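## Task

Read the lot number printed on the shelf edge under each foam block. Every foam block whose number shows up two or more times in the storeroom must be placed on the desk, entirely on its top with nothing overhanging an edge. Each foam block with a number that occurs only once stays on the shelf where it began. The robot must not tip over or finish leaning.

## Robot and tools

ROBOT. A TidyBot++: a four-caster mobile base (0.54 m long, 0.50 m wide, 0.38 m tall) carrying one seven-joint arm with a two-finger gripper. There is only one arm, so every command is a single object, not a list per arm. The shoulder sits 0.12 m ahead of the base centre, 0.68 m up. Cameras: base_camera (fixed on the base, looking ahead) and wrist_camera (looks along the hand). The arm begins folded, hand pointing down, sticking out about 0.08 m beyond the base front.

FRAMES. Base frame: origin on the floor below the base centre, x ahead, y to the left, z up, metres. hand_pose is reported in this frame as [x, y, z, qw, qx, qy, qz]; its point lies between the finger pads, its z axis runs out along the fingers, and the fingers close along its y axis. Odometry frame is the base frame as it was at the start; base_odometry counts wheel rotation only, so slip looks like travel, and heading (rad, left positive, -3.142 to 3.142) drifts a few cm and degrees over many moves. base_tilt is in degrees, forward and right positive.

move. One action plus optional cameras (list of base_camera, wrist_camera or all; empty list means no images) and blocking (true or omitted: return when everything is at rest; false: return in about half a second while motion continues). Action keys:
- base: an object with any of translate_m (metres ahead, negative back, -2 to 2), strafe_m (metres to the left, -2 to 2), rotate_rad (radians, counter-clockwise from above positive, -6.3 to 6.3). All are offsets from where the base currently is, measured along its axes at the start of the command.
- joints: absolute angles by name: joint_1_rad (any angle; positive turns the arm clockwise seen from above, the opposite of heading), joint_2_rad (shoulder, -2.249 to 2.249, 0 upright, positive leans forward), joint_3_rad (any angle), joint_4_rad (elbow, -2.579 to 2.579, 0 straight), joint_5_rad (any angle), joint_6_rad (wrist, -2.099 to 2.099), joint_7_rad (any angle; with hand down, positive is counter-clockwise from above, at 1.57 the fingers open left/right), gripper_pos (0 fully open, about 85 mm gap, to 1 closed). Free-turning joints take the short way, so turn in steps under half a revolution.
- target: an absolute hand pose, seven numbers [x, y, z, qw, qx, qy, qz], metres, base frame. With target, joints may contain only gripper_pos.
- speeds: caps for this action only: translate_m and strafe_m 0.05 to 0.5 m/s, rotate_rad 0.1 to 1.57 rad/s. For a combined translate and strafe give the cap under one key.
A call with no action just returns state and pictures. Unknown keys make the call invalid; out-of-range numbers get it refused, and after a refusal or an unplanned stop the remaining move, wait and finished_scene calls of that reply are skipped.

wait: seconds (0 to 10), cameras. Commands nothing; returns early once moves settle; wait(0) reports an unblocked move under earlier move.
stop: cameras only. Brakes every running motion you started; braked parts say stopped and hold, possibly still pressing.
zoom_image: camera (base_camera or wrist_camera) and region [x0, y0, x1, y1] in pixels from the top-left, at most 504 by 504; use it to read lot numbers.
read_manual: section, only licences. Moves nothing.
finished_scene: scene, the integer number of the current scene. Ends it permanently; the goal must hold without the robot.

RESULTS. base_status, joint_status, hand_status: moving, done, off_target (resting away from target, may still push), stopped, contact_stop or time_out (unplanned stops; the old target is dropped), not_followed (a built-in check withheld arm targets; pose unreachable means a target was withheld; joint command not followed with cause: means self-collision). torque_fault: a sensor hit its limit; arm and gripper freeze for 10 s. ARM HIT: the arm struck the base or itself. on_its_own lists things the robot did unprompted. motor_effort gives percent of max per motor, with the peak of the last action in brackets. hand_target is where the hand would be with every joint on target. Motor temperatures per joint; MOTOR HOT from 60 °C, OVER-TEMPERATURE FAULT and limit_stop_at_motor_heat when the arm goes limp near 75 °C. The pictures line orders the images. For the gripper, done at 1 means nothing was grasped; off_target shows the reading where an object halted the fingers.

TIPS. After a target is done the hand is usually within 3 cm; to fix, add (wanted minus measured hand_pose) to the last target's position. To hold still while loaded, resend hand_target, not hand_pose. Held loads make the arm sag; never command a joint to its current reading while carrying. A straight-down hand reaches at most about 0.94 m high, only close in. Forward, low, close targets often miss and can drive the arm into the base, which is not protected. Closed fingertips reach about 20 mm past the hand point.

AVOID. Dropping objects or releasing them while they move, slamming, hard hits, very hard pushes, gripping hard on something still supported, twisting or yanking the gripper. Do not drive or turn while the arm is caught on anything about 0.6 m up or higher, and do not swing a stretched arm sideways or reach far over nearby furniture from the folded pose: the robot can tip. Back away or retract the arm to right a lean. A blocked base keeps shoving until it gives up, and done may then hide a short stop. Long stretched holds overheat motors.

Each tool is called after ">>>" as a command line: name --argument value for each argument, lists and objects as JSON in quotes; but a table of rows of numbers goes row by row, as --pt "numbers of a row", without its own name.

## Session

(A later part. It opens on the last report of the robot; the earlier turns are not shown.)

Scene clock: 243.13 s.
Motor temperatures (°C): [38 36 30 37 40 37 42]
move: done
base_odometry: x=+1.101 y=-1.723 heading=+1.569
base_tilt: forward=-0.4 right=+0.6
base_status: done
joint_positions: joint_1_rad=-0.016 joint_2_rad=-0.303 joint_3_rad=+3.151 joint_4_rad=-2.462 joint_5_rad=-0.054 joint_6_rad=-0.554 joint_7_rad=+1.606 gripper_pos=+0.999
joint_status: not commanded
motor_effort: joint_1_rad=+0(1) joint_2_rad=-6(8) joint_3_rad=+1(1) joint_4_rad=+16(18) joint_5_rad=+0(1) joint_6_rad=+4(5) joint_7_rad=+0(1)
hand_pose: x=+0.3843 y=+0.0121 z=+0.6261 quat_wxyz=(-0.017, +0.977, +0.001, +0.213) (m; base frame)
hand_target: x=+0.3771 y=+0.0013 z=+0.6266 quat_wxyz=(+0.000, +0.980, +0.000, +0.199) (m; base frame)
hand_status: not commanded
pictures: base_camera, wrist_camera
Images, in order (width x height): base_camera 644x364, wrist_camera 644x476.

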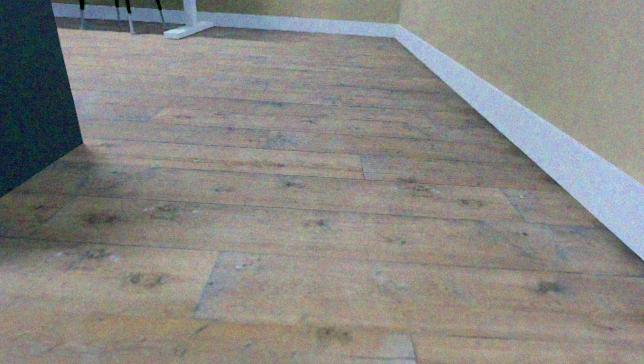

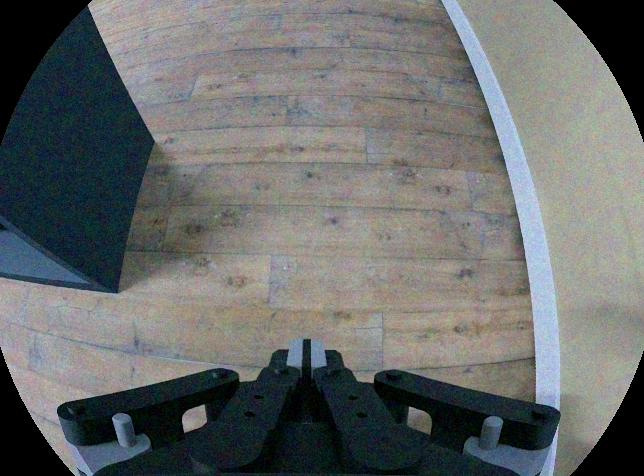

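>>> move --base '{"strafe_m":-0.0,"translate_m":0.0}' --joints '{"joint_6_rad":-0.6}' --cameras '[]'

>>> move --base '{"strafe_m":1.4}' --cameras '[]'

>>> move --base '{"strafe_m":1.35}' --cameras '[]'

>>> move --joints '{"joint_2_rad":-0.5,"joint_4_rad":-2.0,"joint_6_rad":-0.3}'

Scene clock: 243.73 s.
Motor temperatures (°C): [38 36 30 37 40 37 42]
move: done
base_odometry: x=+1.101 y=-1.723 heading=+1.569
base_tilt: forward=-0.4 right=+0.6
base_status: done
joint_positions: joint_1_rad=-0.016 joint_2_rad=-0.303 joint_3_rad=+3.151 joint_4_rad=-2.462 joint_5_rad=-0.054 joint_6_rad=-0.554 joint_7_rad=+1.606 gripper_pos=+0.999
joint_status: all done
motor_effort: joint_1_rad=-1(1) joint_2_rad=-6(6) joint_3_rad=+1(1) joint_4_rad=+17(17) joint_5_rad=+0(1) joint_6_rad=+4(4) joint_7_rad=+0(0)
hand_pose: x=+0.3843 y=+0.0121 z=+0.6261 quat_wxyz=(-0.017, +0.977, +0.001, +0.213) (m; base frame)
hand_target: x=+0.3771 y=+0.0013 z=+0.6266 quat_wxyz=(+0.000, +0.980, +0.000, +0.199) (m; base frame)
hand_status: not commanded
pictures: none
No camera images: "cameras" was empty.

Scene clock: 247.90 s.
Motor temperatures (°C): [38 36 30 37 40 37 42]
move: done
base_odometry: x=-0.299 y=-1.722 heading=+1.570
base_tilt: forward=-0.3 right=+0.6
base_status: done
joint_positions: joint_1_rad=-0.016 joint_2_rad=-0.303 joint_3_rad=+3.151 joint_4_rad=-2.462 joint_5_rad=-0.054 joint_6_rad=-0.554 joint_7_rad=+1.606 gripper_pos=+0.999
joint_status: not commanded
motor_effort: joint_1_rad=+0(1) joint_2_rad=-5(6) joint_3_rad=+1(1) joint_4_rad=+17(17) joint_5_rad=+0(1) joint_6_rad=+4(5) joint_7_rad=+0(1)
hand_pose: x=+0.3843 y=+0.0122 z=+0.6261 quat_wxyz=(-0.017, +0.977, +0.001, +0.213) (m; base frame)
hand_target: x=+0.3771 y=+0.0013 z=+0.6266 quat_wxyz=(+0.000, +0.980, +0.000, +0.199) (m; base frame)
hand_status: not commanded
pictures: none
No camera images: "cameras" was empty.

Scene clock: 251.97 s.
Motor temperatures (°C): [38 36 30 37 40 37 42]
move: done
base_odometry: x=-1.649 y=-1.721 heading=+1.570
base_tilt: forward=-0.3 right=+0.6
base_status: done
joint_positions: joint_1_rad=-0.016 joint_2_rad=-0.303 joint_3_rad=+3.151 joint_4_rad=-2.462 joint_5_rad=-0.054 joint_6_rad=-0.554 joint_7_rad=+1.606 gripper_pos=+0.999
joint_status: not commanded
motor_effort: joint_1_rad=-1(1) joint_2_rad=-5(6) joint_3_rad=+0(2) joint_4_rad=+16(17) joint_5_rad=+1(1) joint_6_rad=+4(5) joint_7_rad=+0(1)
hand_pose: x=+0.3843 y=+0.0122 z=+0.6261 quat_wxyz=(-0.017, +0.977, +0.001, +0.213) (m; base frame)
hand_target: x=+0.3771 y=+0.0013 z=+0.6266 quat_wxyz=(+0.000, +0.980, +0.000, +0.199) (m; base frame)
hand_status: not commanded
pictures: none
No camera images: "cameras" was empty.

Scene clock: 253.60 s.
Motor temperatures (°C): [38 36 30 37 40 37 42]
move: done
base_odometry: x=-1.649 y=-1.721 heading=+1.570
base_tilt: forward=-0.3 right=+0.6
base_status: not commanded
joint_positions: joint_1_rad=-0.016 joint_2_rad=-0.489 joint_3_rad=+3.151 joint_4_rad=-2.011 joint_5_rad=-0.054 joint_6_rad=-0.358 joint_7_rad=+1.606 gripper_pos=+0.999
joint_status: all done
motor_effort: joint_1_rad=+0(1) joint_2_rad=-4(8) joint_3_rad=+1(1) joint_4_rad=+23(23) joint_5_rad=+0(1) joint_6_rad=+8(9) joint_7_rad=+0(0)
hand_pose: x=+0.5318 y=+0.0091 z=+0.9744 quat_wxyz=(-0.016, +0.807, +0.001, +0.590) (m; base frame)
hand_target: x=+0.5340 y=+0.0013 z=+1.0026 quat_wxyz=(+0.000, +0.783, +0.000, +0.622) (m; base frame)
hand_status: not commanded
pictures: base_camera, wrist_camera
Images, in order (width x height): base_camera 644x364, wrist_camera 644x476.

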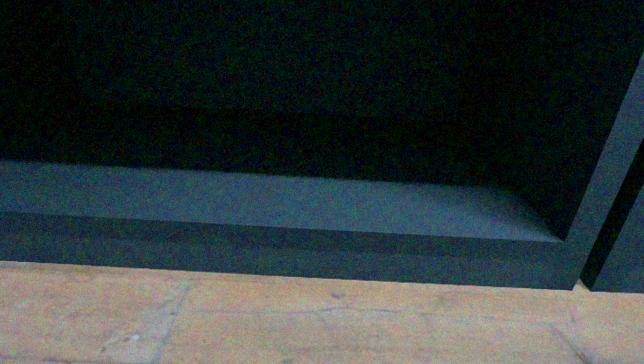

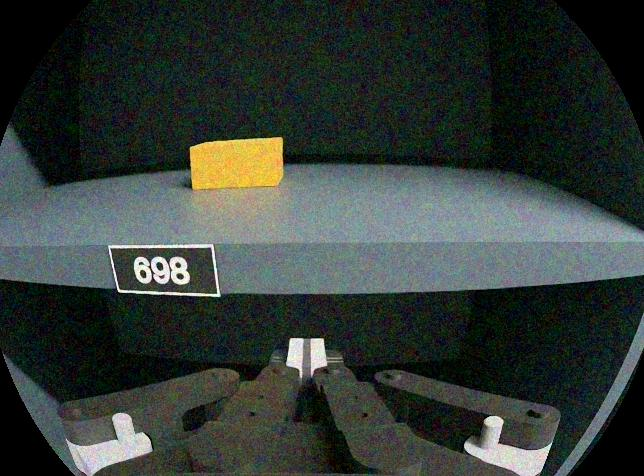

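>>> move --base '{"strafe_m":0.045}' --joints '{"joint_2_rad":-0.3,"joint_4_rad":-1.73,"joint_6_rad":-0.46}' --cameras '["wrist_camera"]'

>>> move --base '{"translate_m":0.14}' --speeds '{"translate_m":0.2}' --cameras '["wrist_camera"]'

Scene clock: 255.33 s.
Motor temperatures (°C): [38 36 30 37 40 37 42]
move: done
base_odometry: x=-1.694 y=-1.721 heading=+1.570
base_tilt: forward=-0.3 right=+0.6
base_status: done
joint_positions: joint_1_rad=-0.015 joint_2_rad=-0.315 joint_3_rad=+3.145 joint_4_rad=-1.745 joint_5_rad=-0.054 joint_6_rad=-0.412 joint_7_rad=+1.606 gripper_pos=+0.999
joint_status: all done
motor_effort: joint_1_rad=-1(1) joint_2_rad=-10(11) joint_3_rad=+1(3) joint_4_rad=+22(24) joint_5_rad=+1(1) joint_6_rad=+8(10) joint_7_rad=+0(1)
hand_pose: x=+0.5995 y=+0.0136 z=+1.0430 quat_wxyz=(-0.017, +0.796, +0.006, +0.605) (m; base frame)
hand_target: x=+0.6015 y=+0.0013 z=+1.0302 quat_wxyz=(+0.000, +0.810, +0.000, +0.586) (m; base frame)
hand_status: not commanded
pictures: wrist_camera
Images, in order (width x height): wrist_camera 644x476.

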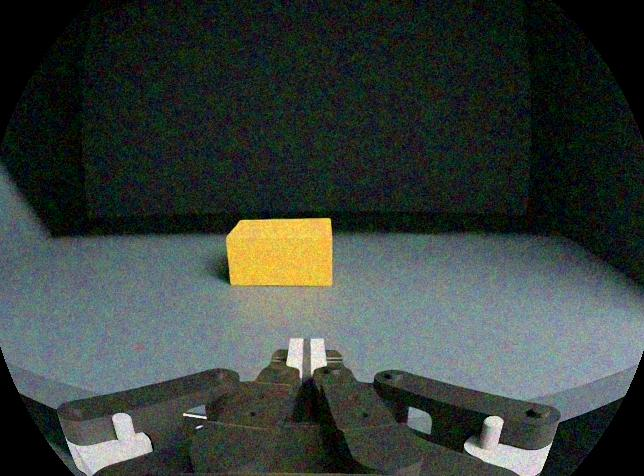

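Scene clock: 256.83 s.
Motor temperatures (°C): [38 36 30 37 40 37 42]
move: done
base_odometry: x=-1.694 y=-1.581 heading=+1.570
base_tilt: forward=-0.3 right=+0.6
base_status: done
joint_positions: joint_1_rad=-0.015 joint_2_rad=-0.308 joint_3_rad=+3.145 joint_4_rad=-1.743 joint_5_rad=-0.054 joint_6_rad=-0.414 joint_7_rad=+1.606 gripper_pos=+0.999
joint_status: not commanded
motor_effort: joint_1_rad=+0(1) joint_2_rad=-10(13) joint_3_rad=+1(1) joint_4_rad=+22(23) joint_5_rad=+1(1) joint_6_rad=+8(9) joint_7_rad=+0(1)
hand_pose: x=+0.6020 y=+0.0137 z=+1.0399 quat_wxyz=(-0.017, +0.798, +0.006, +0.602) (m; base frame)
hand_target: x=+0.6015 y=+0.0013 z=+1.0302 quat_wxyz=(+0.000, +0.810, +0.000, +0.586) (m; base frame)
hand_status: not commanded
pictures: wrist_camera
Images, in order (width x height): wrist_camera 644x476.

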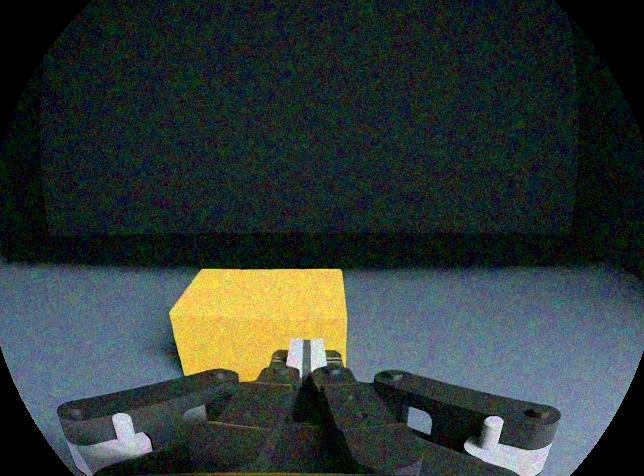

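>>> move --base '{"strafe_m":-0.012,"translate_m":0.1}' --speeds '{"translate_m":0.12}' --cameras '["wrist_camera"]'

>>> move --base '{"translate_m":0.03}' --speeds '{"translate_m":0.12}' --cameras '["wrist_camera"]'

Scene clock: 258.50 s.
Motor temperatures (°C): [38 36 30 37 40 37 42]
move: done
base_odometry: x=-1.683 y=-1.481 heading=+1.571
base_tilt: forward=-0.3 right=+0.6
base_status: done
joint_positions: joint_1_rad=-0.015 joint_2_rad=-0.305 joint_3_rad=+3.145 joint_4_rad=-1.743 joint_5_rad=-0.054 joint_6_rad=-0.415 joint_7_rad=+1.606 gripper_pos=+0.999
joint_status: not commanded
motor_effort: joint_1_rad=+0(1) joint_2_rad=-11(13) joint_3_rad=+1(2) joint_4_rad=+22(23) joint_5_rad=+1(1) joint_6_rad=+8(9) joint_7_rad=+0(1)
hand_pose: x=+0.6030 y=+0.0137 z=+1.0387 quat_wxyz=(-0.017, +0.799, +0.006, +0.601) (m; base frame)
hand_target: x=+0.6015 y=+0.0013 z=+1.0302 quat_wxyz=(+0.000, +0.810, +0.000, +0.586) (m; base frame)
hand_status: not commanded
pictures: wrist_camera
Images, in order (width x height): wrist_camera 644x476.

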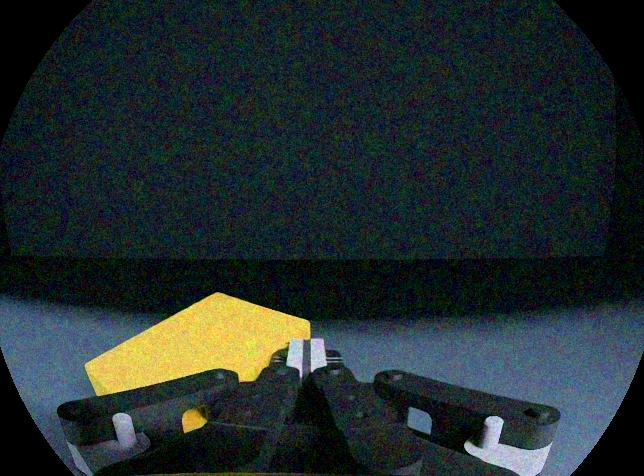

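Scene clock: 259.37 s.
Motor temperatures (°C): [38 36 30 37 40 37 42]
move: done
base_odometry: x=-1.682 y=-1.451 heading=+1.570
base_tilt: forward=-0.3 right=+0.6
base_status: done
joint_positions: joint_1_rad=-0.015 joint_2_rad=-0.300 joint_3_rad=+3.145 joint_4_rad=-1.742 joint_5_rad=-0.054 joint_6_rad=-0.415 joint_7_rad=+1.606 gripper_pos=+0.999
joint_status: not commanded
motor_effort: joint_1_rad=+0(1) joint_2_rad=-11(14) joint_3_rad=+1(2) joint_4_rad=+22(23) joint_5_rad=+1(1) joint_6_rad=+8(9) joint_7_rad=+0(1)
hand_pose: x=+0.6048 y=+0.0137 z=+1.0363 quat_wxyz=(-0.017, +0.801, +0.005, +0.599) (m; base frame)
hand_target: x=+0.6015 y=+0.0013 z=+1.0302 quat_wxyz=(+0.000, +0.810, +0.000, +0.586) (m; base frame)
hand_status: not commanded
pictures: wrist_camera
Images, in order (width x height): wrist_camera 644x476.

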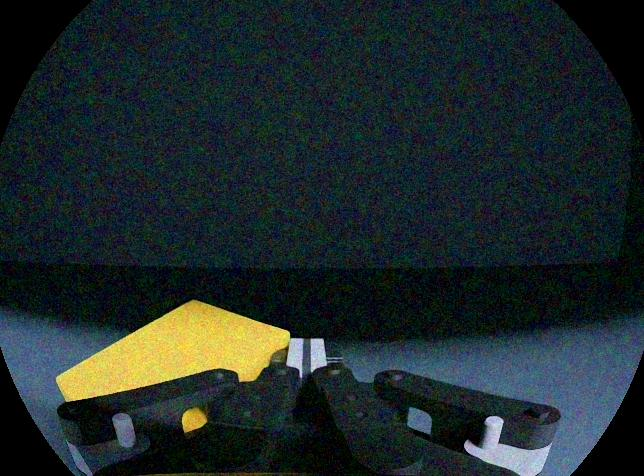

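>>> move --base '{"translate_m":-0.28}' --joints '{"gripper_pos":0}' --cameras '["wrist_camera"]'

Scene clock: 261.43 s.
Motor temperatures (°C): [38 36 30 37 40 37 42]
move: done
base_odometry: x=-1.682 y=-1.731 heading=+1.571
base_tilt: forward=-0.3 right=+0.6
base_status: done
joint_positions: joint_1_rad=-0.013 joint_2_rad=-0.309 joint_3_rad=+3.145 joint_4_rad=-1.741 joint_5_rad=-0.054 joint_6_rad=-0.417 joint_7_rad=+1.606 gripper_pos=+0.000
joint_status: all done
motor_effort: joint_1_rad=+0(1) joint_2_rad=-11(14) joint_3_rad=+0(3) joint_4_rad=+22(23) joint_5_rad=+0(1) joint_6_rad=+8(9) joint_7_rad=+0(1)
hand_pose: x=+0.6016 y=+0.0128 z=+1.0409 quat_wxyz=(-0.016, +0.798, +0.005, +0.602) (m; base frame)
hand_target: x=+0.6015 y=+0.0013 z=+1.0302 quat_wxyz=(+0.000, +0.810, +0.000, +0.586) (m; base frame)
hand_status: not commanded
pictures: wrist_camera
Images, in order (width x height): wrist_camera 644x476.

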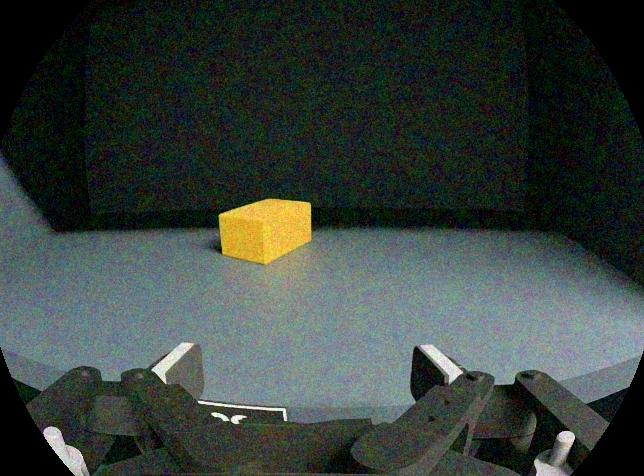

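>>> move --base '{"translate_m":0.03,"strafe_m":0.47,"rotate_rad":-0.44}' --cameras '[]'

>>> move --joints '{"joint_2_rad":0.1,"joint_4_rad":-1.42,"joint_6_rad":-0.31}' --cameras '["wrist_camera"]'

Scene clock: 264.37 s.
Motor temperatures (°C): [38 36 30 37 40 37 42]
move: done
base_odometry: x=-2.152 y=-1.701 heading=+1.130
base_tilt: forward=-0.3 right=+0.6
base_status: done
joint_positions: joint_1_rad=-0.007 joint_2_rad=-0.309 joint_3_rad=+3.143 joint_4_rad=-1.741 joint_5_rad=-0.054 joint_6_rad=-0.417 joint_7_rad=+1.606 gripper_pos=+0.000
joint_status: not commanded
motor_effort: joint_1_rad=+0(3) joint_2_rad=-10(13) joint_3_rad=+1(3) joint_4_rad=+22(24) joint_5_rad=+1(1) joint_6_rad=+8(9) joint_7_rad=+0(1)
hand_pose: x=+0.6017 y=+0.0107 z=+1.0408 quat_wxyz=(-0.015, +0.798, +0.003, +0.602) (m; base frame)
hand_target: x=+0.6015 y=+0.0013 z=+1.0302 quat_wxyz=(+0.000, +0.810, +0.000, +0.586) (m; base frame)
hand_status: not commanded
pictures: none
No camera images: "cameras" was empty.

Scene clock: 265.93 s.
Motor temperatures (°C): [38 36 30 37 40 37 42]
move: done
base_odometry: x=-2.152 y=-1.701 heading=+1.130
base_tilt: forward=-0.3 right=+0.6
base_status: not commanded
joint_positions: joint_1_rad=-0.007 joint_2_rad=+0.087 joint_3_rad=+3.143 joint_4_rad=-1.436 joint_5_rad=-0.054 joint_6_rad=-0.366 joint_7_rad=+1.606 gripper_pos=+0.000
joint_status: all done
motor_effort: joint_1_rad=+0(1) joint_2_rad=-25(27) joint_3_rad=+0(1) joint_4_rad=+23(24) joint_5_rad=+0(1) joint_6_rad=+9(10) joint_7_rad=+0(1)
hand_pose: x=+0.7650 y=+0.0110 z=+1.0191 quat_wxyz=(-0.014, +0.810, +0.002, +0.586) (m; base frame)
hand_target: x=+0.7759 y=+0.0013 z=+1.0366 quat_wxyz=(+0.000, +0.793, +0.000, +0.610) (m; base frame)
hand_status: not commanded
pictures: wrist_camera
Images, in order (width x height): wrist_camera 644x476.

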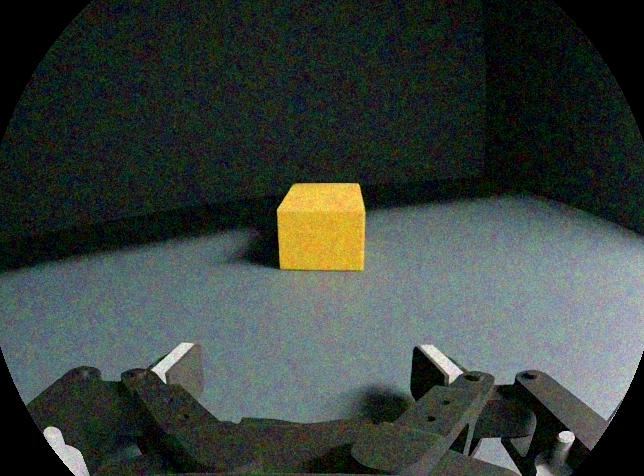

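>>> move --joints '{"joint_2_rad":0.085,"joint_4_rad":-1.41,"joint_6_rad":-0.26}' --cameras '[]'

>>> move --base '{"translate_m":0.07,"strafe_m":-0.004}' --speeds '{"translate_m":0.15}' --cameras '["wrist_camera"]'

Scene clock: 266.87 s.
Motor temperatures (°C): [38 36 30 37 40 37 42]
move: done
base_odometry: x=-2.152 y=-1.701 heading=+1.130
base_tilt: forward=-0.3 right=+0.6
base_status: not commanded
joint_positions: joint_1_rad=-0.007 joint_2_rad=+0.084 joint_3_rad=+3.143 joint_4_rad=-1.421 joint_5_rad=-0.054 joint_6_rad=-0.310 joint_7_rad=+1.606 gripper_pos=+0.000
joint_status: all done
motor_effort: joint_1_rad=+0(1) joint_2_rad=-25(26) joint_3_rad=+0(0) joint_4_rad=+23(24) joint_5_rad=+1(1) joint_6_rad=+9(10) joint_7_rad=+0(0)
hand_pose: x=+0.7701 y=+0.0102 z=+1.0464 quat_wxyz=(-0.013, +0.788, +0.001, +0.616) (m; base frame)
hand_target: x=+0.7742 y=+0.0013 z=+1.0678 quat_wxyz=(+0.000, +0.769, +0.000, +0.639) (m; base frame)
hand_status: not commanded
pictures: none
No camera images: "cameras" was empty.

Scene clock: 268.00 s.
Motor temperatures (°C): [38 36 30 37 40 37 42]
move: done
base_odometry: x=-2.119 y=-1.639 heading=+1.131
base_tilt: forward=-0.3 right=+0.6
base_status: done
joint_positions: joint_1_rad=-0.007 joint_2_rad=+0.078 joint_3_rad=+3.143 joint_4_rad=-1.421 joint_5_rad=-0.054 joint_6_rad=-0.310 joint_7_rad=+1.606 gripper_pos=+0.000
joint_status: not commanded
motor_effort: joint_1_rad=+0(2) joint_2_rad=-24(28) joint_3_rad=+0(1) joint_4_rad=+22(24) joint_5_rad=+0(1) joint_6_rad=+9(9) joint_7_rad=+0(1)
hand_pose: x=+0.7679 y=+0.0101 z=+1.0507 quat_wxyz=(-0.013, +0.786, +0.001, +0.618) (m; base frame)
hand_target: x=+0.7742 y=+0.0013 z=+1.0678 quat_wxyz=(+0.000, +0.769, +0.000, +0.639) (m; base frame)
hand_status: not commanded
pictures: wrist_camera
Images, in order (width x height): wrist_camera 644x476.

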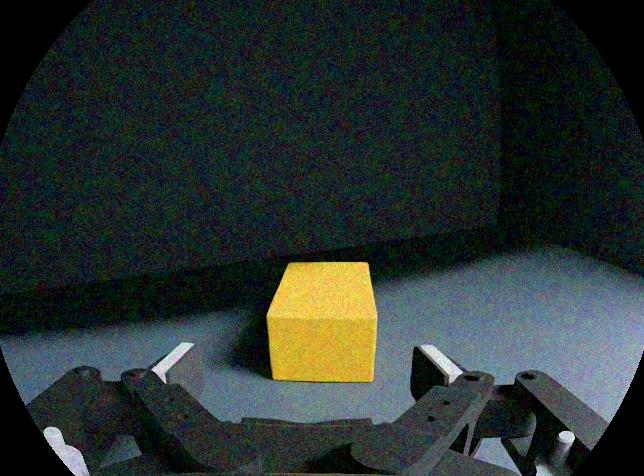

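>>> move --joints '{"joint_2_rad":0.1}' --base '{"translate_m":0.082}' --speeds '{"translate_m":0.15}' --cameras '["wrist_camera"]'

>>> move --joints '{"gripper_pos":0.6}' --cameras '["wrist_camera"]'

>>> move --joints '{"joint_2_rad":0.03}' --cameras '["wrist_camera"]'

Scene clock: 269.50 s.
Motor temperatures (°C): [38 36 30 37 40 37 42]
move: done
base_odometry: x=-2.084 y=-1.565 heading=+1.131
base_tilt: forward=-0.3 right=+0.6
base_status: done
joint_positions: joint_1_rad=-0.007 joint_2_rad=+0.086 joint_3_rad=+3.143 joint_4_rad=-1.420 joint_5_rad=-0.054 joint_6_rad=-0.310 joint_7_rad=+1.606 gripper_pos=+0.000
joint_status: all done
motor_effort: joint_1_rad=+0(2) joint_2_rad=-24(28) joint_3_rad=+0(2) joint_4_rad=+22(23) joint_5_rad=+0(1) joint_6_rad=+8(9) joint_7_rad=+0(1)
hand_pose: x=+0.7709 y=+0.0101 z=+1.0457 quat_wxyz=(-0.013, +0.788, +0.001, +0.615) (m; base frame)
hand_target: x=+0.7799 y=+0.0013 z=+1.0580 quat_wxyz=(+0.000, +0.774, +0.000, +0.633) (m; base frame)
hand_status: not commanded
pictures: wrist_camera
Images, in order (width x height): wrist_camera 644x476.

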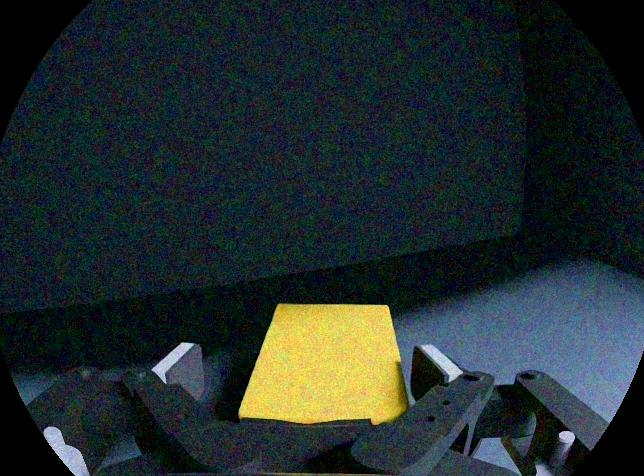

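Scene clock: 270.37 s.
Motor temperatures (°C): [38 36 30 37 40 37 42]
move: off_target
base_odometry: x=-2.084 y=-1.565 heading=+1.131
base_tilt: forward=-0.3 right=+0.6
base_status: not commanded
joint_positions: joint_1_rad=-0.007 joint_2_rad=+0.086 joint_3_rad=+3.143 joint_4_rad=-1.420 joint_5_rad=-0.054 joint_6_rad=-0.309 joint_7_rad=+1.606 gripper_pos=+0.415
joint_status: gripper_pos off_target (ended at +0.415, target +0.600)
motor_effort: joint_1_rad=+0(1) joint_2_rad=-25(25) joint_3_rad=+0(0) joint_4_rad=+23(23) joint_5_rad=+0(1) joint_6_rad=+9(9) joint_7_rad=+0(1)
hand_pose: x=+0.7710 y=+0.0101 z=+1.0464 quat_wxyz=(-0.013, +0.788, +0.001, +0.616) (m; base frame)
hand_target: x=+0.7799 y=+0.0013 z=+1.0580 quat_wxyz=(+0.000, +0.774, +0.000, +0.633) (m; base frame)
hand_status: not commanded
pictures: wrist_camera
Images, in order (width x height): wrist_camera 644x476.

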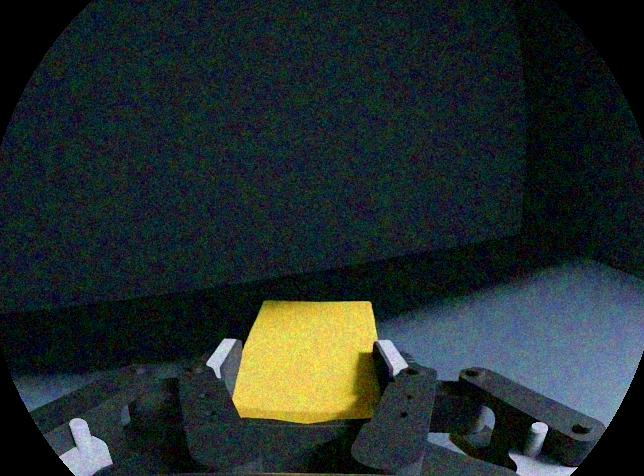

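Scene clock: 271.30 s.
Motor temperatures (°C): [38 36 30 37 40 37 42]
move: done
base_odometry: x=-2.084 y=-1.565 heading=+1.131
base_tilt: forward=-0.3 right=+0.6
base_status: not commanded
joint_positions: joint_1_rad=-0.007 joint_2_rad=+0.026 joint_3_rad=+3.143 joint_4_rad=-1.417 joint_5_rad=-0.054 joint_6_rad=-0.309 joint_7_rad=+1.606 gripper_pos=+0.415
joint_status: all done
motor_effort: joint_1_rad=-1(1) joint_2_rad=-22(28) joint_3_rad=+0(0) joint_4_rad=+23(24) joint_5_rad=+0(1) joint_6_rad=+9(9) joint_7_rad=+0(1)
hand_pose: x=+0.7478 y=+0.0099 z=+1.0868 quat_wxyz=(-0.013, +0.768, +0.001, +0.640) (m; base frame)
hand_target: x=+0.7520 y=+0.0013 z=+1.1033 quat_wxyz=(+0.000, +0.751, +0.000, +0.660) (m; base frame)
hand_status: not commanded
pictures: wrist_camera
Images, in order (width x height): wrist_camera 644x476.

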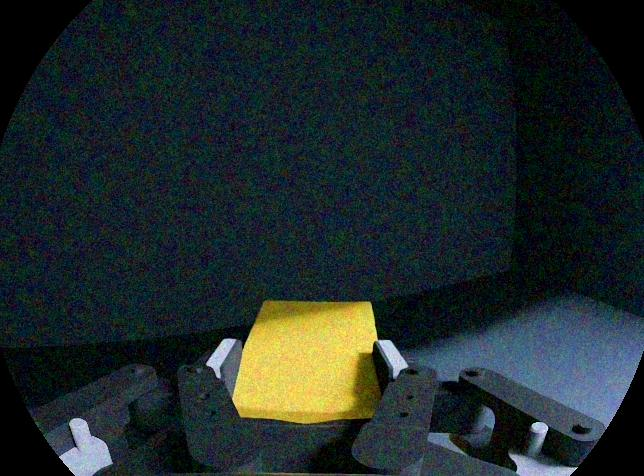

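>>> move --base '{"translate_m":-0.12}' --cameras '[]'

>>> move --joints '{"joint_2_rad":-0.5,"joint_4_rad":-1.75,"joint_6_rad":-0.26}' --cameras '[]'

>>> move --base '{"rotate_rad":0.44}' --joints '{"joint_2_rad":-0.5,"joint_4_rad":-2.3,"joint_6_rad":-0.2}' --cameras '["wrist_camera"]'

>>> move --base '{"strafe_m":-1.6,"translate_m":-0.05}' --cameras '["wrist_camera"]'

>>> move --base '{"strafe_m":-1.65}' --cameras '["wrist_camera"]'

>>> move --base '{"translate_m":1.74}' --cameras '["wrist_camera"]'

>>> move --base '{"strafe_m":1.25}' --target '[0.58, 0, 0.9, 0, 0.785, 0, 0.62]' --cameras '["wrist_camera"]'

Scene clock: 273.03 s.
Motor temperatures (°C): [38 36 30 37 40 37 42]
move: done
base_odometry: x=-2.135 y=-1.673 heading=+1.131
base_tilt: forward=-0.4 right=+0.6
base_status: done
joint_positions: joint_1_rad=-0.007 joint_2_rad=+0.017 joint_3_rad=+3.143 joint_4_rad=-1.417 joint_5_rad=-0.054 joint_6_rad=-0.308 joint_7_rad=+1.606 gripper_pos=+0.415
joint_status: not commanded
motor_effort: joint_1_rad=+0(1) joint_2_rad=-22(26) joint_3_rad=+0(1) joint_4_rad=+23(24) joint_5_rad=+1(1) joint_6_rad=+9(10) joint_7_rad=+0(1)
hand_pose: x=+0.7443 y=+0.0099 z=+1.0925 quat_wxyz=(-0.013, +0.765, +0.001, +0.644) (m; base frame)
hand_target: x=+0.7520 y=+0.0013 z=+1.1033 quat_wxyz=(+0.000, +0.751, +0.000, +0.660) (m; base frame)
hand_status: not commanded
pictures: none
No camera images: "cameras" was empty.

Scene clock: 274.80 s.
Motor temperatures (°C): [38 36 30 37 40 37 42]
move: done
base_odometry: x=-2.135 y=-1.673 heading=+1.131
base_tilt: forward=-0.3 right=+0.6
base_status: not commanded
joint_positions: joint_1_rad=-0.007 joint_2_rad=-0.493 joint_3_rad=+3.143 joint_4_rad=-1.718 joint_5_rad=-0.054 joint_6_rad=-0.308 joint_7_rad=+1.606 gripper_pos=+0.415
joint_status: all done
motor_effort: joint_1_rad=-1(1) joint_2_rad=-3(25) joint_3_rad=+1(1) joint_4_rad=+21(24) joint_5_rad=+0(1) joint_6_rad=+9(11) joint_7_rad=+0(1)
hand_pose: x=+0.5266 y=+0.0084 z=+1.1707 quat_wxyz=(-0.014, +0.694, +0.002, +0.720) (m; base frame)
hand_target: x=+0.5263 y=+0.0013 z=+1.1691 quat_wxyz=(+0.000, +0.685, +0.000, +0.728) (m; base frame)
hand_status: not commanded
pictures: none
No camera images: "cameras" was empty.

Scene clock: 276.60 s.
Motor temperatures (°C): [38 36 30 37 40 37 42]
move: off_target
base_odometry: x=-2.135 y=-1.673 heading=+1.570
base_tilt: forward=-0.3 right=+0.6
base_status: done
joint_positions: joint_1_rad=+0.006 joint_2_rad=-0.571 joint_3_rad=+3.153 joint_4_rad=-2.139 joint_5_rad=-0.052 joint_6_rad=-0.090 joint_7_rad=+1.606 gripper_pos=+0.424
joint_status: joint_2_rad off_target (ended at -0.571, target -0.500); joint_4_rad off_target (ended at -2.139, target -2.300); joint_6_rad off_target (ended at -0.090, target -0.200)
motor_effort: joint_1_rad=-1(8) joint_2_rad=+13(15) joint_3_rad=+0(8) joint_4_rad=-3(23) joint_5_rad=+0(2) joint_6_rad=-13(13) joint_7_rad=-1(1)
hand_pose: x=+0.5161 y=-0.0056 z=+1.0098 quat_wxyz=(-0.004, +0.737, -0.012, +0.676) (m; base frame)
hand_target: x=+0.5065 y=+0.0013 z=+0.8501 quat_wxyz=(+0.000, +0.841, +0.000, +0.540) (m; base frame)
hand_status: not commanded
pictures: wrist_camera
Images, in order (width x height): wrist_camera 644x476.

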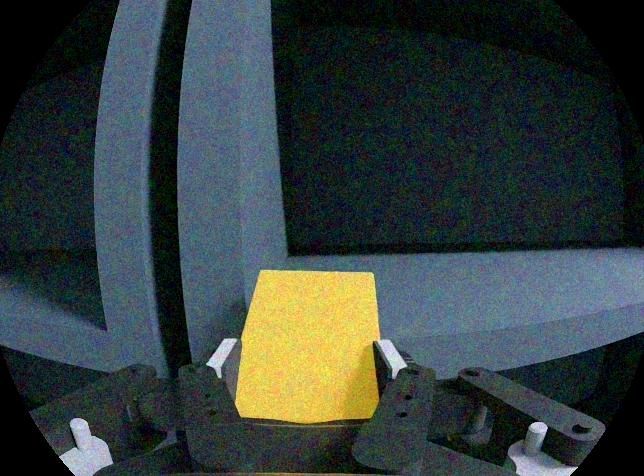

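Scene clock: 281.17 s.
Motor temperatures (°C): [38 36 30 37 40 37 42]
move: done
base_odometry: x=-0.535 y=-1.725 heading=+1.570
base_tilt: forward=-0.3 right=+0.6
base_status: done
joint_positions: joint_1_rad=+0.011 joint_2_rad=-0.493 joint_3_rad=+3.151 joint_4_rad=-2.292 joint_5_rad=-0.047 joint_6_rad=-0.190 joint_7_rad=+1.605 gripper_pos=+0.446
joint_status: not commanded
on_its_own: joint_2_rad moved +0.078 to your old target -0.500; joint_4_rad moved -0.153 to your old target -2.300; joint_6_rad moved -0.100 to your old target -0.200
motor_effort: joint_1_rad=+0(46) joint_2_rad=-4(20) joint_3_rad=+1(59) joint_4_rad=+22(25) joint_5_rad=+0(7) joint_6_rad=+8(13) joint_7_rad=+0(3)
hand_pose: x=+0.5107 y=-0.0043 z=+0.8551 quat_wxyz=(-0.004, +0.838, -0.012, +0.545) (m; base frame)
hand_target: x=+0.5065 y=+0.0013 z=+0.8501 quat_wxyz=(+0.000, +0.841, +0.000, +0.540) (m; base frame)
hand_status: not commanded
pictures: wrist_camera
Images, in order (width x height): wrist_camera 644x476.

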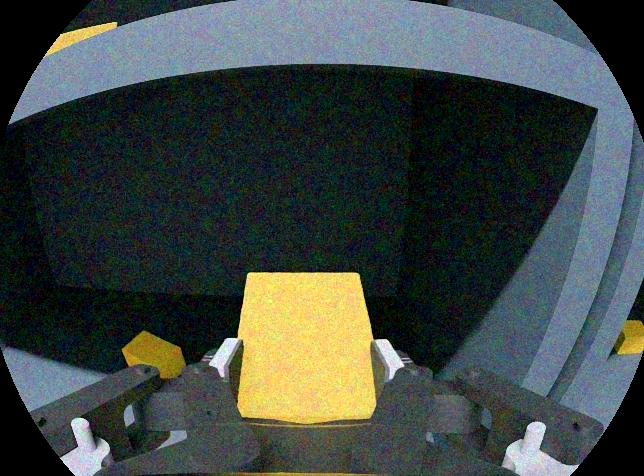

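Scene clock: 285.83 s.
Motor temperatures (°C): [38 36 30 37 40 37 42]
move: done
base_odometry: x=+1.115 y=-1.727 heading=+1.569
base_tilt: forward=-0.3 right=+0.6
base_status: done
joint_positions: joint_1_rad=+0.013 joint_2_rad=-0.502 joint_3_rad=+3.155 joint_4_rad=-2.286 joint_5_rad=-0.014 joint_6_rad=-0.202 joint_7_rad=+1.604 gripper_pos=+0.600
joint_status: not commanded
on_its_own: gripper_pos moved +0.154 to your old target +0.600
motor_effort: joint_1_rad=-1(45) joint_2_rad=-4(11) joint_3_rad=+1(52) joint_4_rad=+22(25) joint_5_rad=+1(11) joint_6_rad=+8(13) joint_7_rad=+0(2)
hand_pose: x=+0.5085 y=-0.0083 z=+0.8584 quat_wxyz=(+0.008, +0.838, -0.003, +0.546) (m; base frame)
hand_target: x=+0.5065 y=+0.0013 z=+0.8501 quat_wxyz=(+0.000, +0.841, +0.000, +0.540) (m; base frame)
hand_status: not commanded
pictures: wrist_camera
Images, in order (width x height): wrist_camera 644x476.

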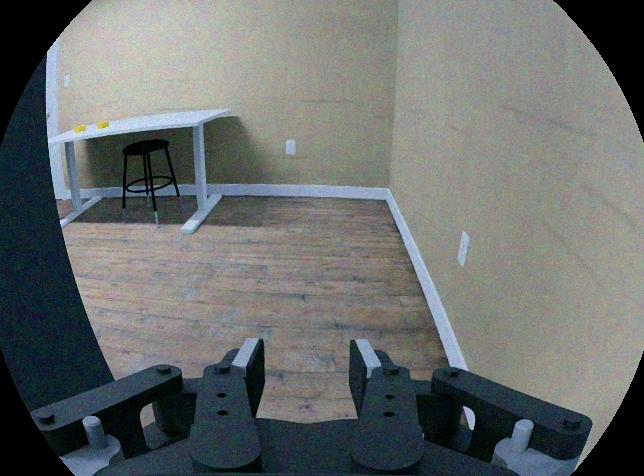

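Scene clock: 290.70 s.
Motor temperatures (°C): [38 36 30 37 40 37 42]
move: done
base_odometry: x=+1.118 y=+0.013 heading=+1.569
base_tilt: forward=-0.3 right=+0.6
base_status: done
joint_positions: joint_1_rad=+0.013 joint_2_rad=-0.502 joint_3_rad=+3.155 joint_4_rad=-2.286 joint_5_rad=-0.014 joint_6_rad=-0.202 joint_7_rad=+1.604 gripper_pos=+0.600
joint_status: not commanded
motor_effort: joint_1_rad=+0(1) joint_2_rad=-4(5) joint_3_rad=+1(1) joint_4_rad=+23(23) joint_5_rad=+1(1) joint_6_rad=+8(9) joint_7_rad=+0(1)
hand_pose: x=+0.5085 y=-0.0083 z=+0.8583 quat_wxyz=(+0.008, +0.838, -0.003, +0.546) (m; base frame)
hand_target: x=+0.5065 y=+0.0013 z=+0.8501 quat_wxyz=(+0.000, +0.841, +0.000, +0.540) (m; base frame)
hand_status: not commanded
pictures: wrist_camera
Images, in order (width x height): wrist_camera 644x476.

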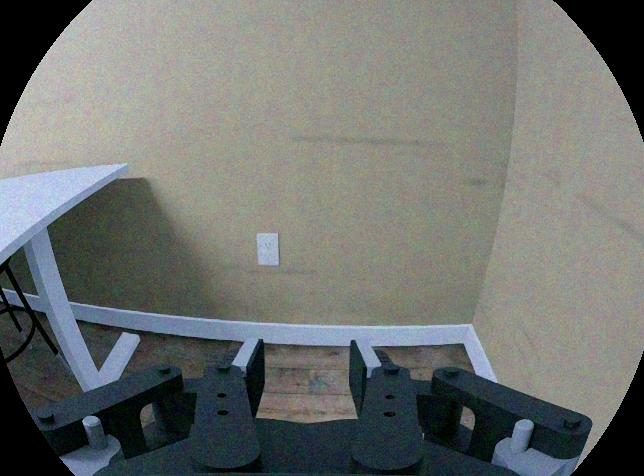

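Scene clock: 294.60 s.
Motor temperatures (°C): [38 36 30 37 40 37 42]
move: done
base_odometry: x=-0.132 y=+0.016 heading=+1.569
base_tilt: forward=-0.3 right=+0.6
base_status: done
joint_positions: joint_1_rad=+0.007 joint_2_rad=-0.346 joint_3_rad=+3.155 joint_4_rad=-2.264 joint_5_rad=-0.014 joint_6_rad=+0.059 joint_7_rad=+1.604 gripper_pos=+0.600
joint_status: not commanded
motor_effort: joint_1_rad=-1(1) joint_2_rad=-8(10) joint_3_rad=+0(2) joint_4_rad=+21(23) joint_5_rad=+1(1) joint_6_rad=+10(10) joint_7_rad=+0(1)
hand_pose: x=+0.5706 y=-0.0082 z=+0.8823 quat_wxyz=(+0.010, +0.801, -0.002, +0.598) (m; base frame)
hand_target: x=+0.5800 y=+0.0000 z=+0.9000 quat_wxyz=(+0.000, +0.785, +0.000, +0.620) (m; base frame)
hand_status: done (0.022 m and 3.3 deg from the pose sent, 0.083 m and 10.5 deg at the start)
pictures: wrist_camera
Images, in order (width x height): wrist_camera 644x476.

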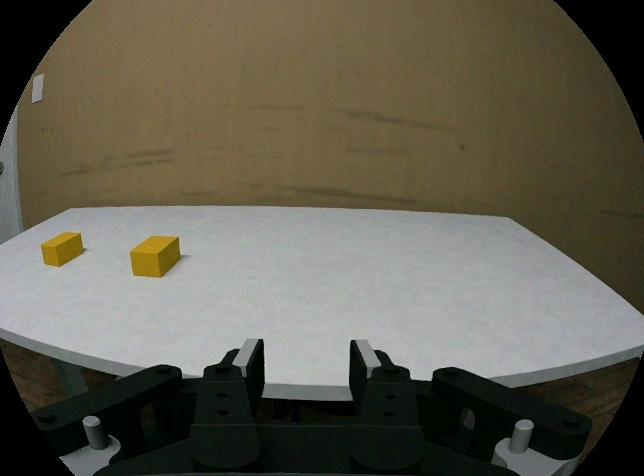

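>>> move --base '{"strafe_m":-1.24}' --joints '{"joint_1_rad":0,"joint_2_rad":-0.31,"joint_3_rad":3.1416,"joint_4_rad":-2.45,"joint_5_rad":0,"joint_6_rad":-0.6,"joint_7_rad":1.57,"gripper_pos":0}' --cameras '[]'

>>> move --base '{"translate_m":-1.74}' --joints '{"joint_6_rad":0.1}' --cameras '[]'

>>> move --joints '{"joint_1_rad":-1.57}'

Scene clock: 298.87 s.
Motor temperatures (°C): [38 36 30 37 40 37 42]
move: done
base_odometry: x=+1.108 y=+0.014 heading=+1.569
base_tilt: forward=-0.3 right=+0.6
base_status: done
joint_positions: joint_1_rad=+0.006 joint_2_rad=-0.324 joint_3_rad=+3.150 joint_4_rad=-2.434 joint_5_rad=-0.014 joint_6_rad=-0.550 joint_7_rad=+1.604 gripper_pos=+0.000
joint_status: all done
motor_effort: joint_1_rad=+0(2) joint_2_rad=-5(11) joint_3_rad=+1(3) joint_4_rad=+17(22) joint_5_rad=+1(2) joint_6_rad=+4(8) joint_7_rad=+0(1)
hand_pose: x=+0.3991 y=-0.0002 z=+0.6435 quat_wxyz=(-0.001, +0.971, +0.004, +0.239) (m; base frame)
hand_target: x=+0.3771 y=+0.0013 z=+0.6266 quat_wxyz=(+0.000, +0.980, +0.000, +0.199) (m; base frame)
hand_status: not commanded
pictures: none
No camera images: "cameras" was empty.

Scene clock: 303.73 s.
Motor temperatures (°C): [37 36 30 37 40 37 42]
move: done
base_odometry: x=+1.105 y=-1.726 heading=+1.570
base_tilt: forward=-0.4 right=+0.6
base_status: done
joint_positions: joint_1_rad=+0.006 joint_2_rad=-0.320 joint_3_rad=+3.150 joint_4_rad=-2.434 joint_5_rad=-0.014 joint_6_rad=+0.053 joint_7_rad=+1.604 gripper_pos=+0.000
joint_status: all done
motor_effort: joint_1_rad=+0(1) joint_2_rad=-7(9) joint_3_rad=+0(1) joint_4_rad=+19(21) joint_5_rad=+1(1) joint_6_rad=+8(9) joint_7_rad=+0(1)
hand_pose: x=+0.5304 y=-0.0050 z=+0.7721 quat_wxyz=(+0.008, +0.858, +0.001, +0.514) (m; base frame)
hand_target: x=+0.5331 y=+0.0013 z=+0.7723 quat_wxyz=(+0.000, +0.852, +0.000, +0.523) (m; base frame)
hand_status: not commanded
pictures: none
No camera images: "cameras" was empty.

Scene clock: 306.53 s.
Motor temperatures (°C): [37 36 30 37 40 37 42]
move: done
base_odometry: x=+1.105 y=-1.726 heading=+1.570
base_tilt: forward=-0.4 right=+0.6
base_status: not commanded
joint_positions: joint_1_rad=-1.551 joint_2_rad=-0.320 joint_3_rad=+3.150 joint_4_rad=-2.434 joint_5_rad=-0.014 joint_6_rad=+0.053 joint_7_rad=+1.604 gripper_pos=+0.000
joint_status: all done
motor_effort: joint_1_rad=-1(2) joint_2_rad=-7(8) joint_3_rad=+0(1) joint_4_rad=+20(20) joint_5_rad=+1(1) joint_6_rad=+7(9) joint_7_rad=+0(1)
hand_pose: x=+0.1294 y=+0.4113 z=+0.7721 quat_wxyz=(-0.356, +0.610, +0.603, +0.371) (m; base frame)
hand_target: x=+0.1180 y=+0.4141 z=+0.7723 quat_wxyz=(-0.370, +0.603, +0.602, +0.370) (m; base frame)
hand_status: not commanded
pictures: base_camera, wrist_camera
Images, in order (width x height): base_camera 644x364, wrist_camera 644x476.

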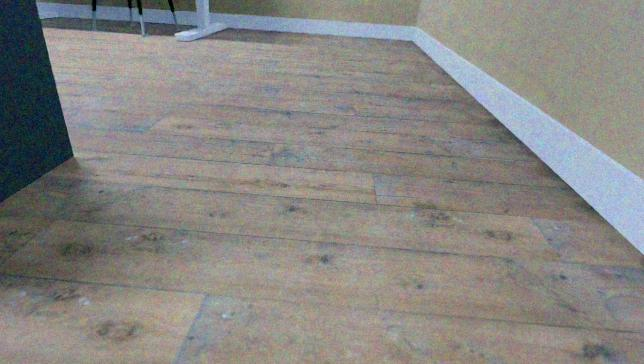

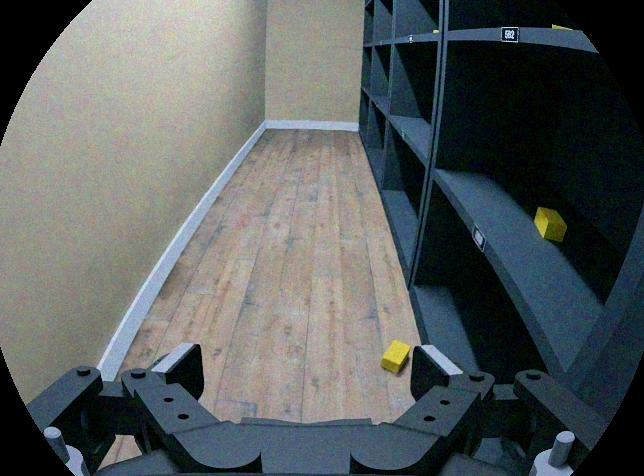

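>>> move --base '{"rotate_rad":1.57}' --joints '{"joint_1_rad":0}' --cameras '[]'

>>> move --base '{"translate_m":0.5,"strafe_m":-0.22}' --joints '{"joint_6_rad":-0.4}'

Scene clock: 309.83 s.
Motor temperatures (°C): [37 36 30 37 40 37 42]
move: done
base_odometry: x=+1.105 y=-1.726 heading=+3.139
base_tilt: forward=-0.3 right=+0.6
base_status: done
joint_positions: joint_1_rad=-0.019 joint_2_rad=-0.320 joint_3_rad=+3.148 joint_4_rad=-2.434 joint_5_rad=-0.014 joint_6_rad=+0.053 joint_7_rad=+1.604 gripper_pos=+0.000
joint_status: all done
motor_effort: joint_1_rad=+0(2) joint_2_rad=-7(9) joint_3_rad=+0(2) joint_4_rad=+20(20) joint_5_rad=+1(1) joint_6_rad=+8(9) joint_7_rad=-1(1)
hand_pose: x=+0.5304 y=+0.0060 z=+0.7721 quat_wxyz=(+0.001, +0.857, +0.013, +0.514) (m; base frame)
hand_target: x=+0.5331 y=+0.0013 z=+0.7723 quat_wxyz=(+0.000, +0.852, +0.000, +0.523) (m; base frame)
hand_status: not commanded
pictures: none
No camera images: "cameras" was empty.

Scene clock: 312.20 s.
Motor temperatures (°C): [37 36 30 37 40 37 42]
move: done
base_odometry: x=+0.606 y=-1.505 heading=+3.140
base_tilt: forward=-0.3 right=+0.6
base_status: done
joint_positions: joint_1_rad=-0.018 joint_2_rad=-0.315 joint_3_rad=+3.148 joint_4_rad=-2.438 joint_5_rad=-0.014 joint_6_rad=-0.368 joint_7_rad=+1.604 gripper_pos=+0.000
joint_status: all done
motor_effort: joint_1_rad=+0(1) joint_2_rad=-6(9) joint_3_rad=+0(1) joint_4_rad=+19(21) joint_5_rad=+1(1) joint_6_rad=+6(8) joint_7_rad=-1(1)
hand_pose: x=+0.4451 y=+0.0068 z=+0.6696 quat_wxyz=(-0.002, +0.947, +0.015, +0.320) (m; base frame)
hand_target: x=+0.4316 y=+0.0013 z=+0.6565 quat_wxyz=(+0.000, +0.955, +0.000, +0.296) (m; base frame)
hand_status: not commanded
pictures: base_camera, wrist_camera
Images, in order (width x height): base_camera 644x364, wrist_camera 644x476.

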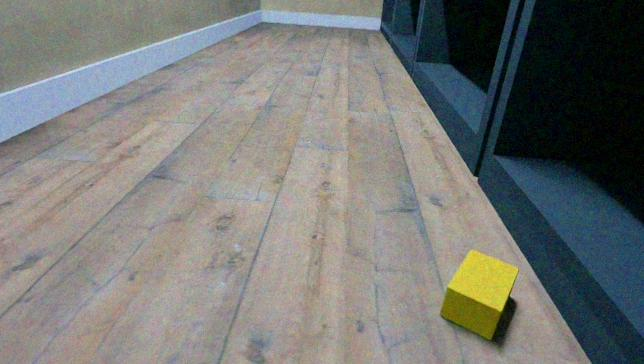

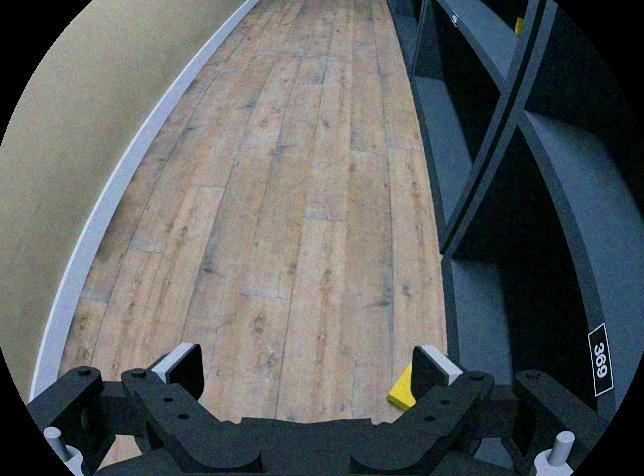

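>>> move --base '{"strafe_m":-0.13}' --target '[0.58, -0.04, 0.3, 0, 0.969, -0.247, 0]'

Scene clock: 315.57 s.
Motor temperatures (°C): [37 36 30 37 40 37 42]
move: time_out
base_odometry: x=+0.608 y=-1.480 heading=-3.141
base_tilt: forward=-0.3 right=+0.6
base_status: strafe_m time_out (by the wheels' count: -0.025 of -0.130)
joint_positions: joint_1_rad=+0.020 joint_2_rad=+0.981 joint_3_rad=+3.213 joint_4_rad=-1.810 joint_5_rad=-0.138 joint_6_rad=-0.368 joint_7_rad=+1.388 gripper_pos=+0.000
joint_status: not commanded
motor_effort: joint_1_rad=+0(9) joint_2_rad=-35(37) joint_3_rad=+1(6) joint_4_rad=+5(19) joint_5_rad=+1(1) joint_6_rad=+0(7) joint_7_rad=+0(1)
hand_pose: x=+0.5720 y=-0.0325 z=+0.3092 quat_wxyz=(+0.006, +0.983, -0.185, -0.006) (m; base frame)
hand_target: x=+0.5800 y=-0.0400 z=+0.3000 quat_wxyz=(+0.000, +0.969, -0.247, +0.000) (m; base frame)
hand_status: done (0.014 m and 7.3 deg from the pose sent, 0.396 m and 47.8 deg at the start)
pictures: base_camera, wrist_camera
Images, in order (width x height): base_camera 644x364, wrist_camera 644x476.

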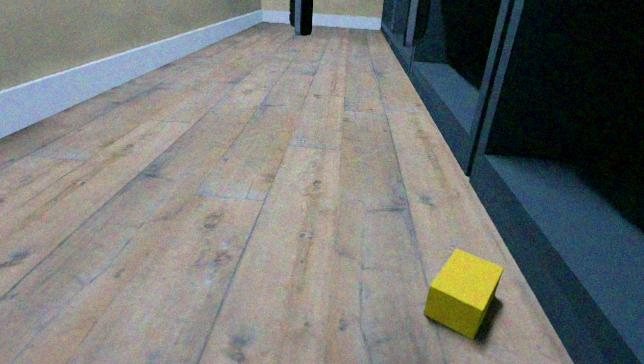

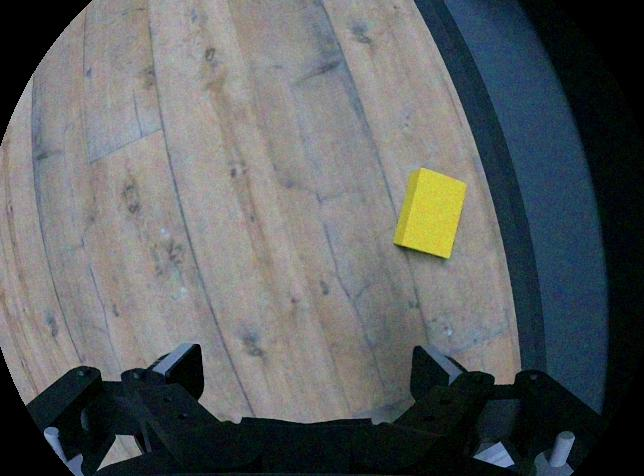

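>>> move --base '{"strafe_m":0.03}' --joints '{"gripper_pos":0.2}' --target '[0.615, -0.205, 0.25, 0, 0.939, -0.343, 0]'

Scene clock: 317.37 s.
Motor temperatures (°C): [37 36 30 37 40 37 42]
move: done
base_odometry: x=+0.608 y=-1.510 heading=-3.141
base_tilt: forward=-0.3 right=+0.6
base_status: done
joint_positions: joint_1_rad=+0.336 joint_2_rad=+1.155 joint_3_rad=+3.239 joint_4_rad=-1.493 joint_5_rad=-0.138 joint_6_rad=-0.440 joint_7_rad=+1.388 gripper_pos=+0.200
joint_status: all done
motor_effort: joint_1_rad=+0(4) joint_2_rad=-41(42) joint_3_rad=+1(3) joint_4_rad=+8(9) joint_5_rad=+1(1) joint_6_rad=+1(2) joint_7_rad=+0(1)
hand_pose: x=+0.6268 y=-0.2190 z=+0.2643 quat_wxyz=(+0.016, +0.942, -0.333, +0.029) (m; base frame)
hand_target: x=+0.6150 y=-0.2050 z=+0.2500 quat_wxyz=(+0.000, +0.939, -0.343, +0.000) (m; base frame)
hand_status: done (0.023 m and 4.0 deg from the pose sent, 0.187 m and 18.8 deg at the start)
pictures: base_camera, wrist_camera
Images, in order (width x height): base_camera 644x364, wrist_camera 644x476.

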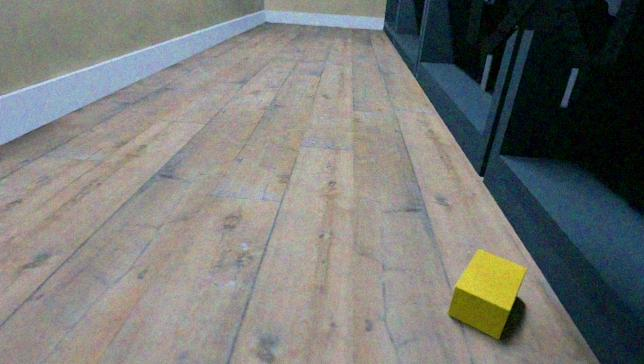

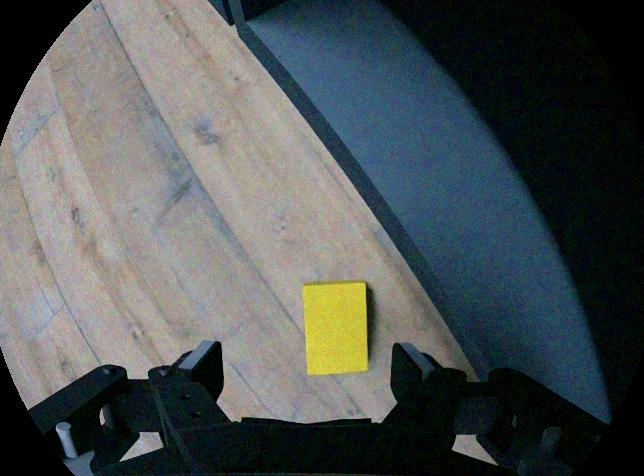

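>>> move --target '[0.595, -0.205, 0.1, 0, 0.939, -0.343, 0]' --cameras '["wrist_camera"]'

Scene clock: 319.53 s.
Motor temperatures (°C): [37 36 30 37 40 37 42]
move: done
base_odometry: x=+0.608 y=-1.510 heading=-3.141
base_tilt: forward=-0.3 right=+0.6
base_status: not commanded
joint_positions: joint_1_rad=+0.355 joint_2_rad=+1.485 joint_3_rad=+3.220 joint_4_rad=-1.341 joint_5_rad=-0.138 joint_6_rad=-0.374 joint_7_rad=+1.390 gripper_pos=+0.200
joint_status: not commanded
motor_effort: joint_1_rad=-1(1) joint_2_rad=-41(44) joint_3_rad=+1(1) joint_4_rad=+4(8) joint_5_rad=+1(1) joint_6_rad=+0(1) joint_7_rad=+0(1)
hand_pose: x=+0.5768 y=-0.2028 z=+0.1082 quat_wxyz=(+0.013, +0.943, -0.331, -0.028) (m; base frame)
hand_target: x=+0.5950 y=-0.2050 z=+0.1000 quat_wxyz=(+0.000, +0.939, -0.343, +0.000) (m; base frame)
hand_status: done (0.020 m and 3.8 deg from the pose sent, 0.168 m and 4.0 deg at the start)
pictures: wrist_camera
Images, in order (width x height): wrist_camera 644x476.

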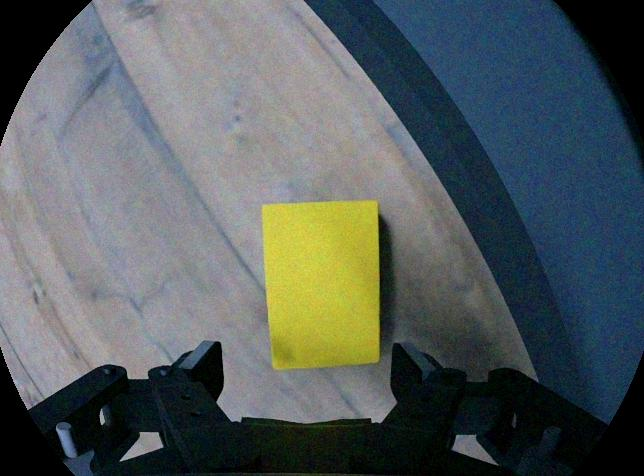

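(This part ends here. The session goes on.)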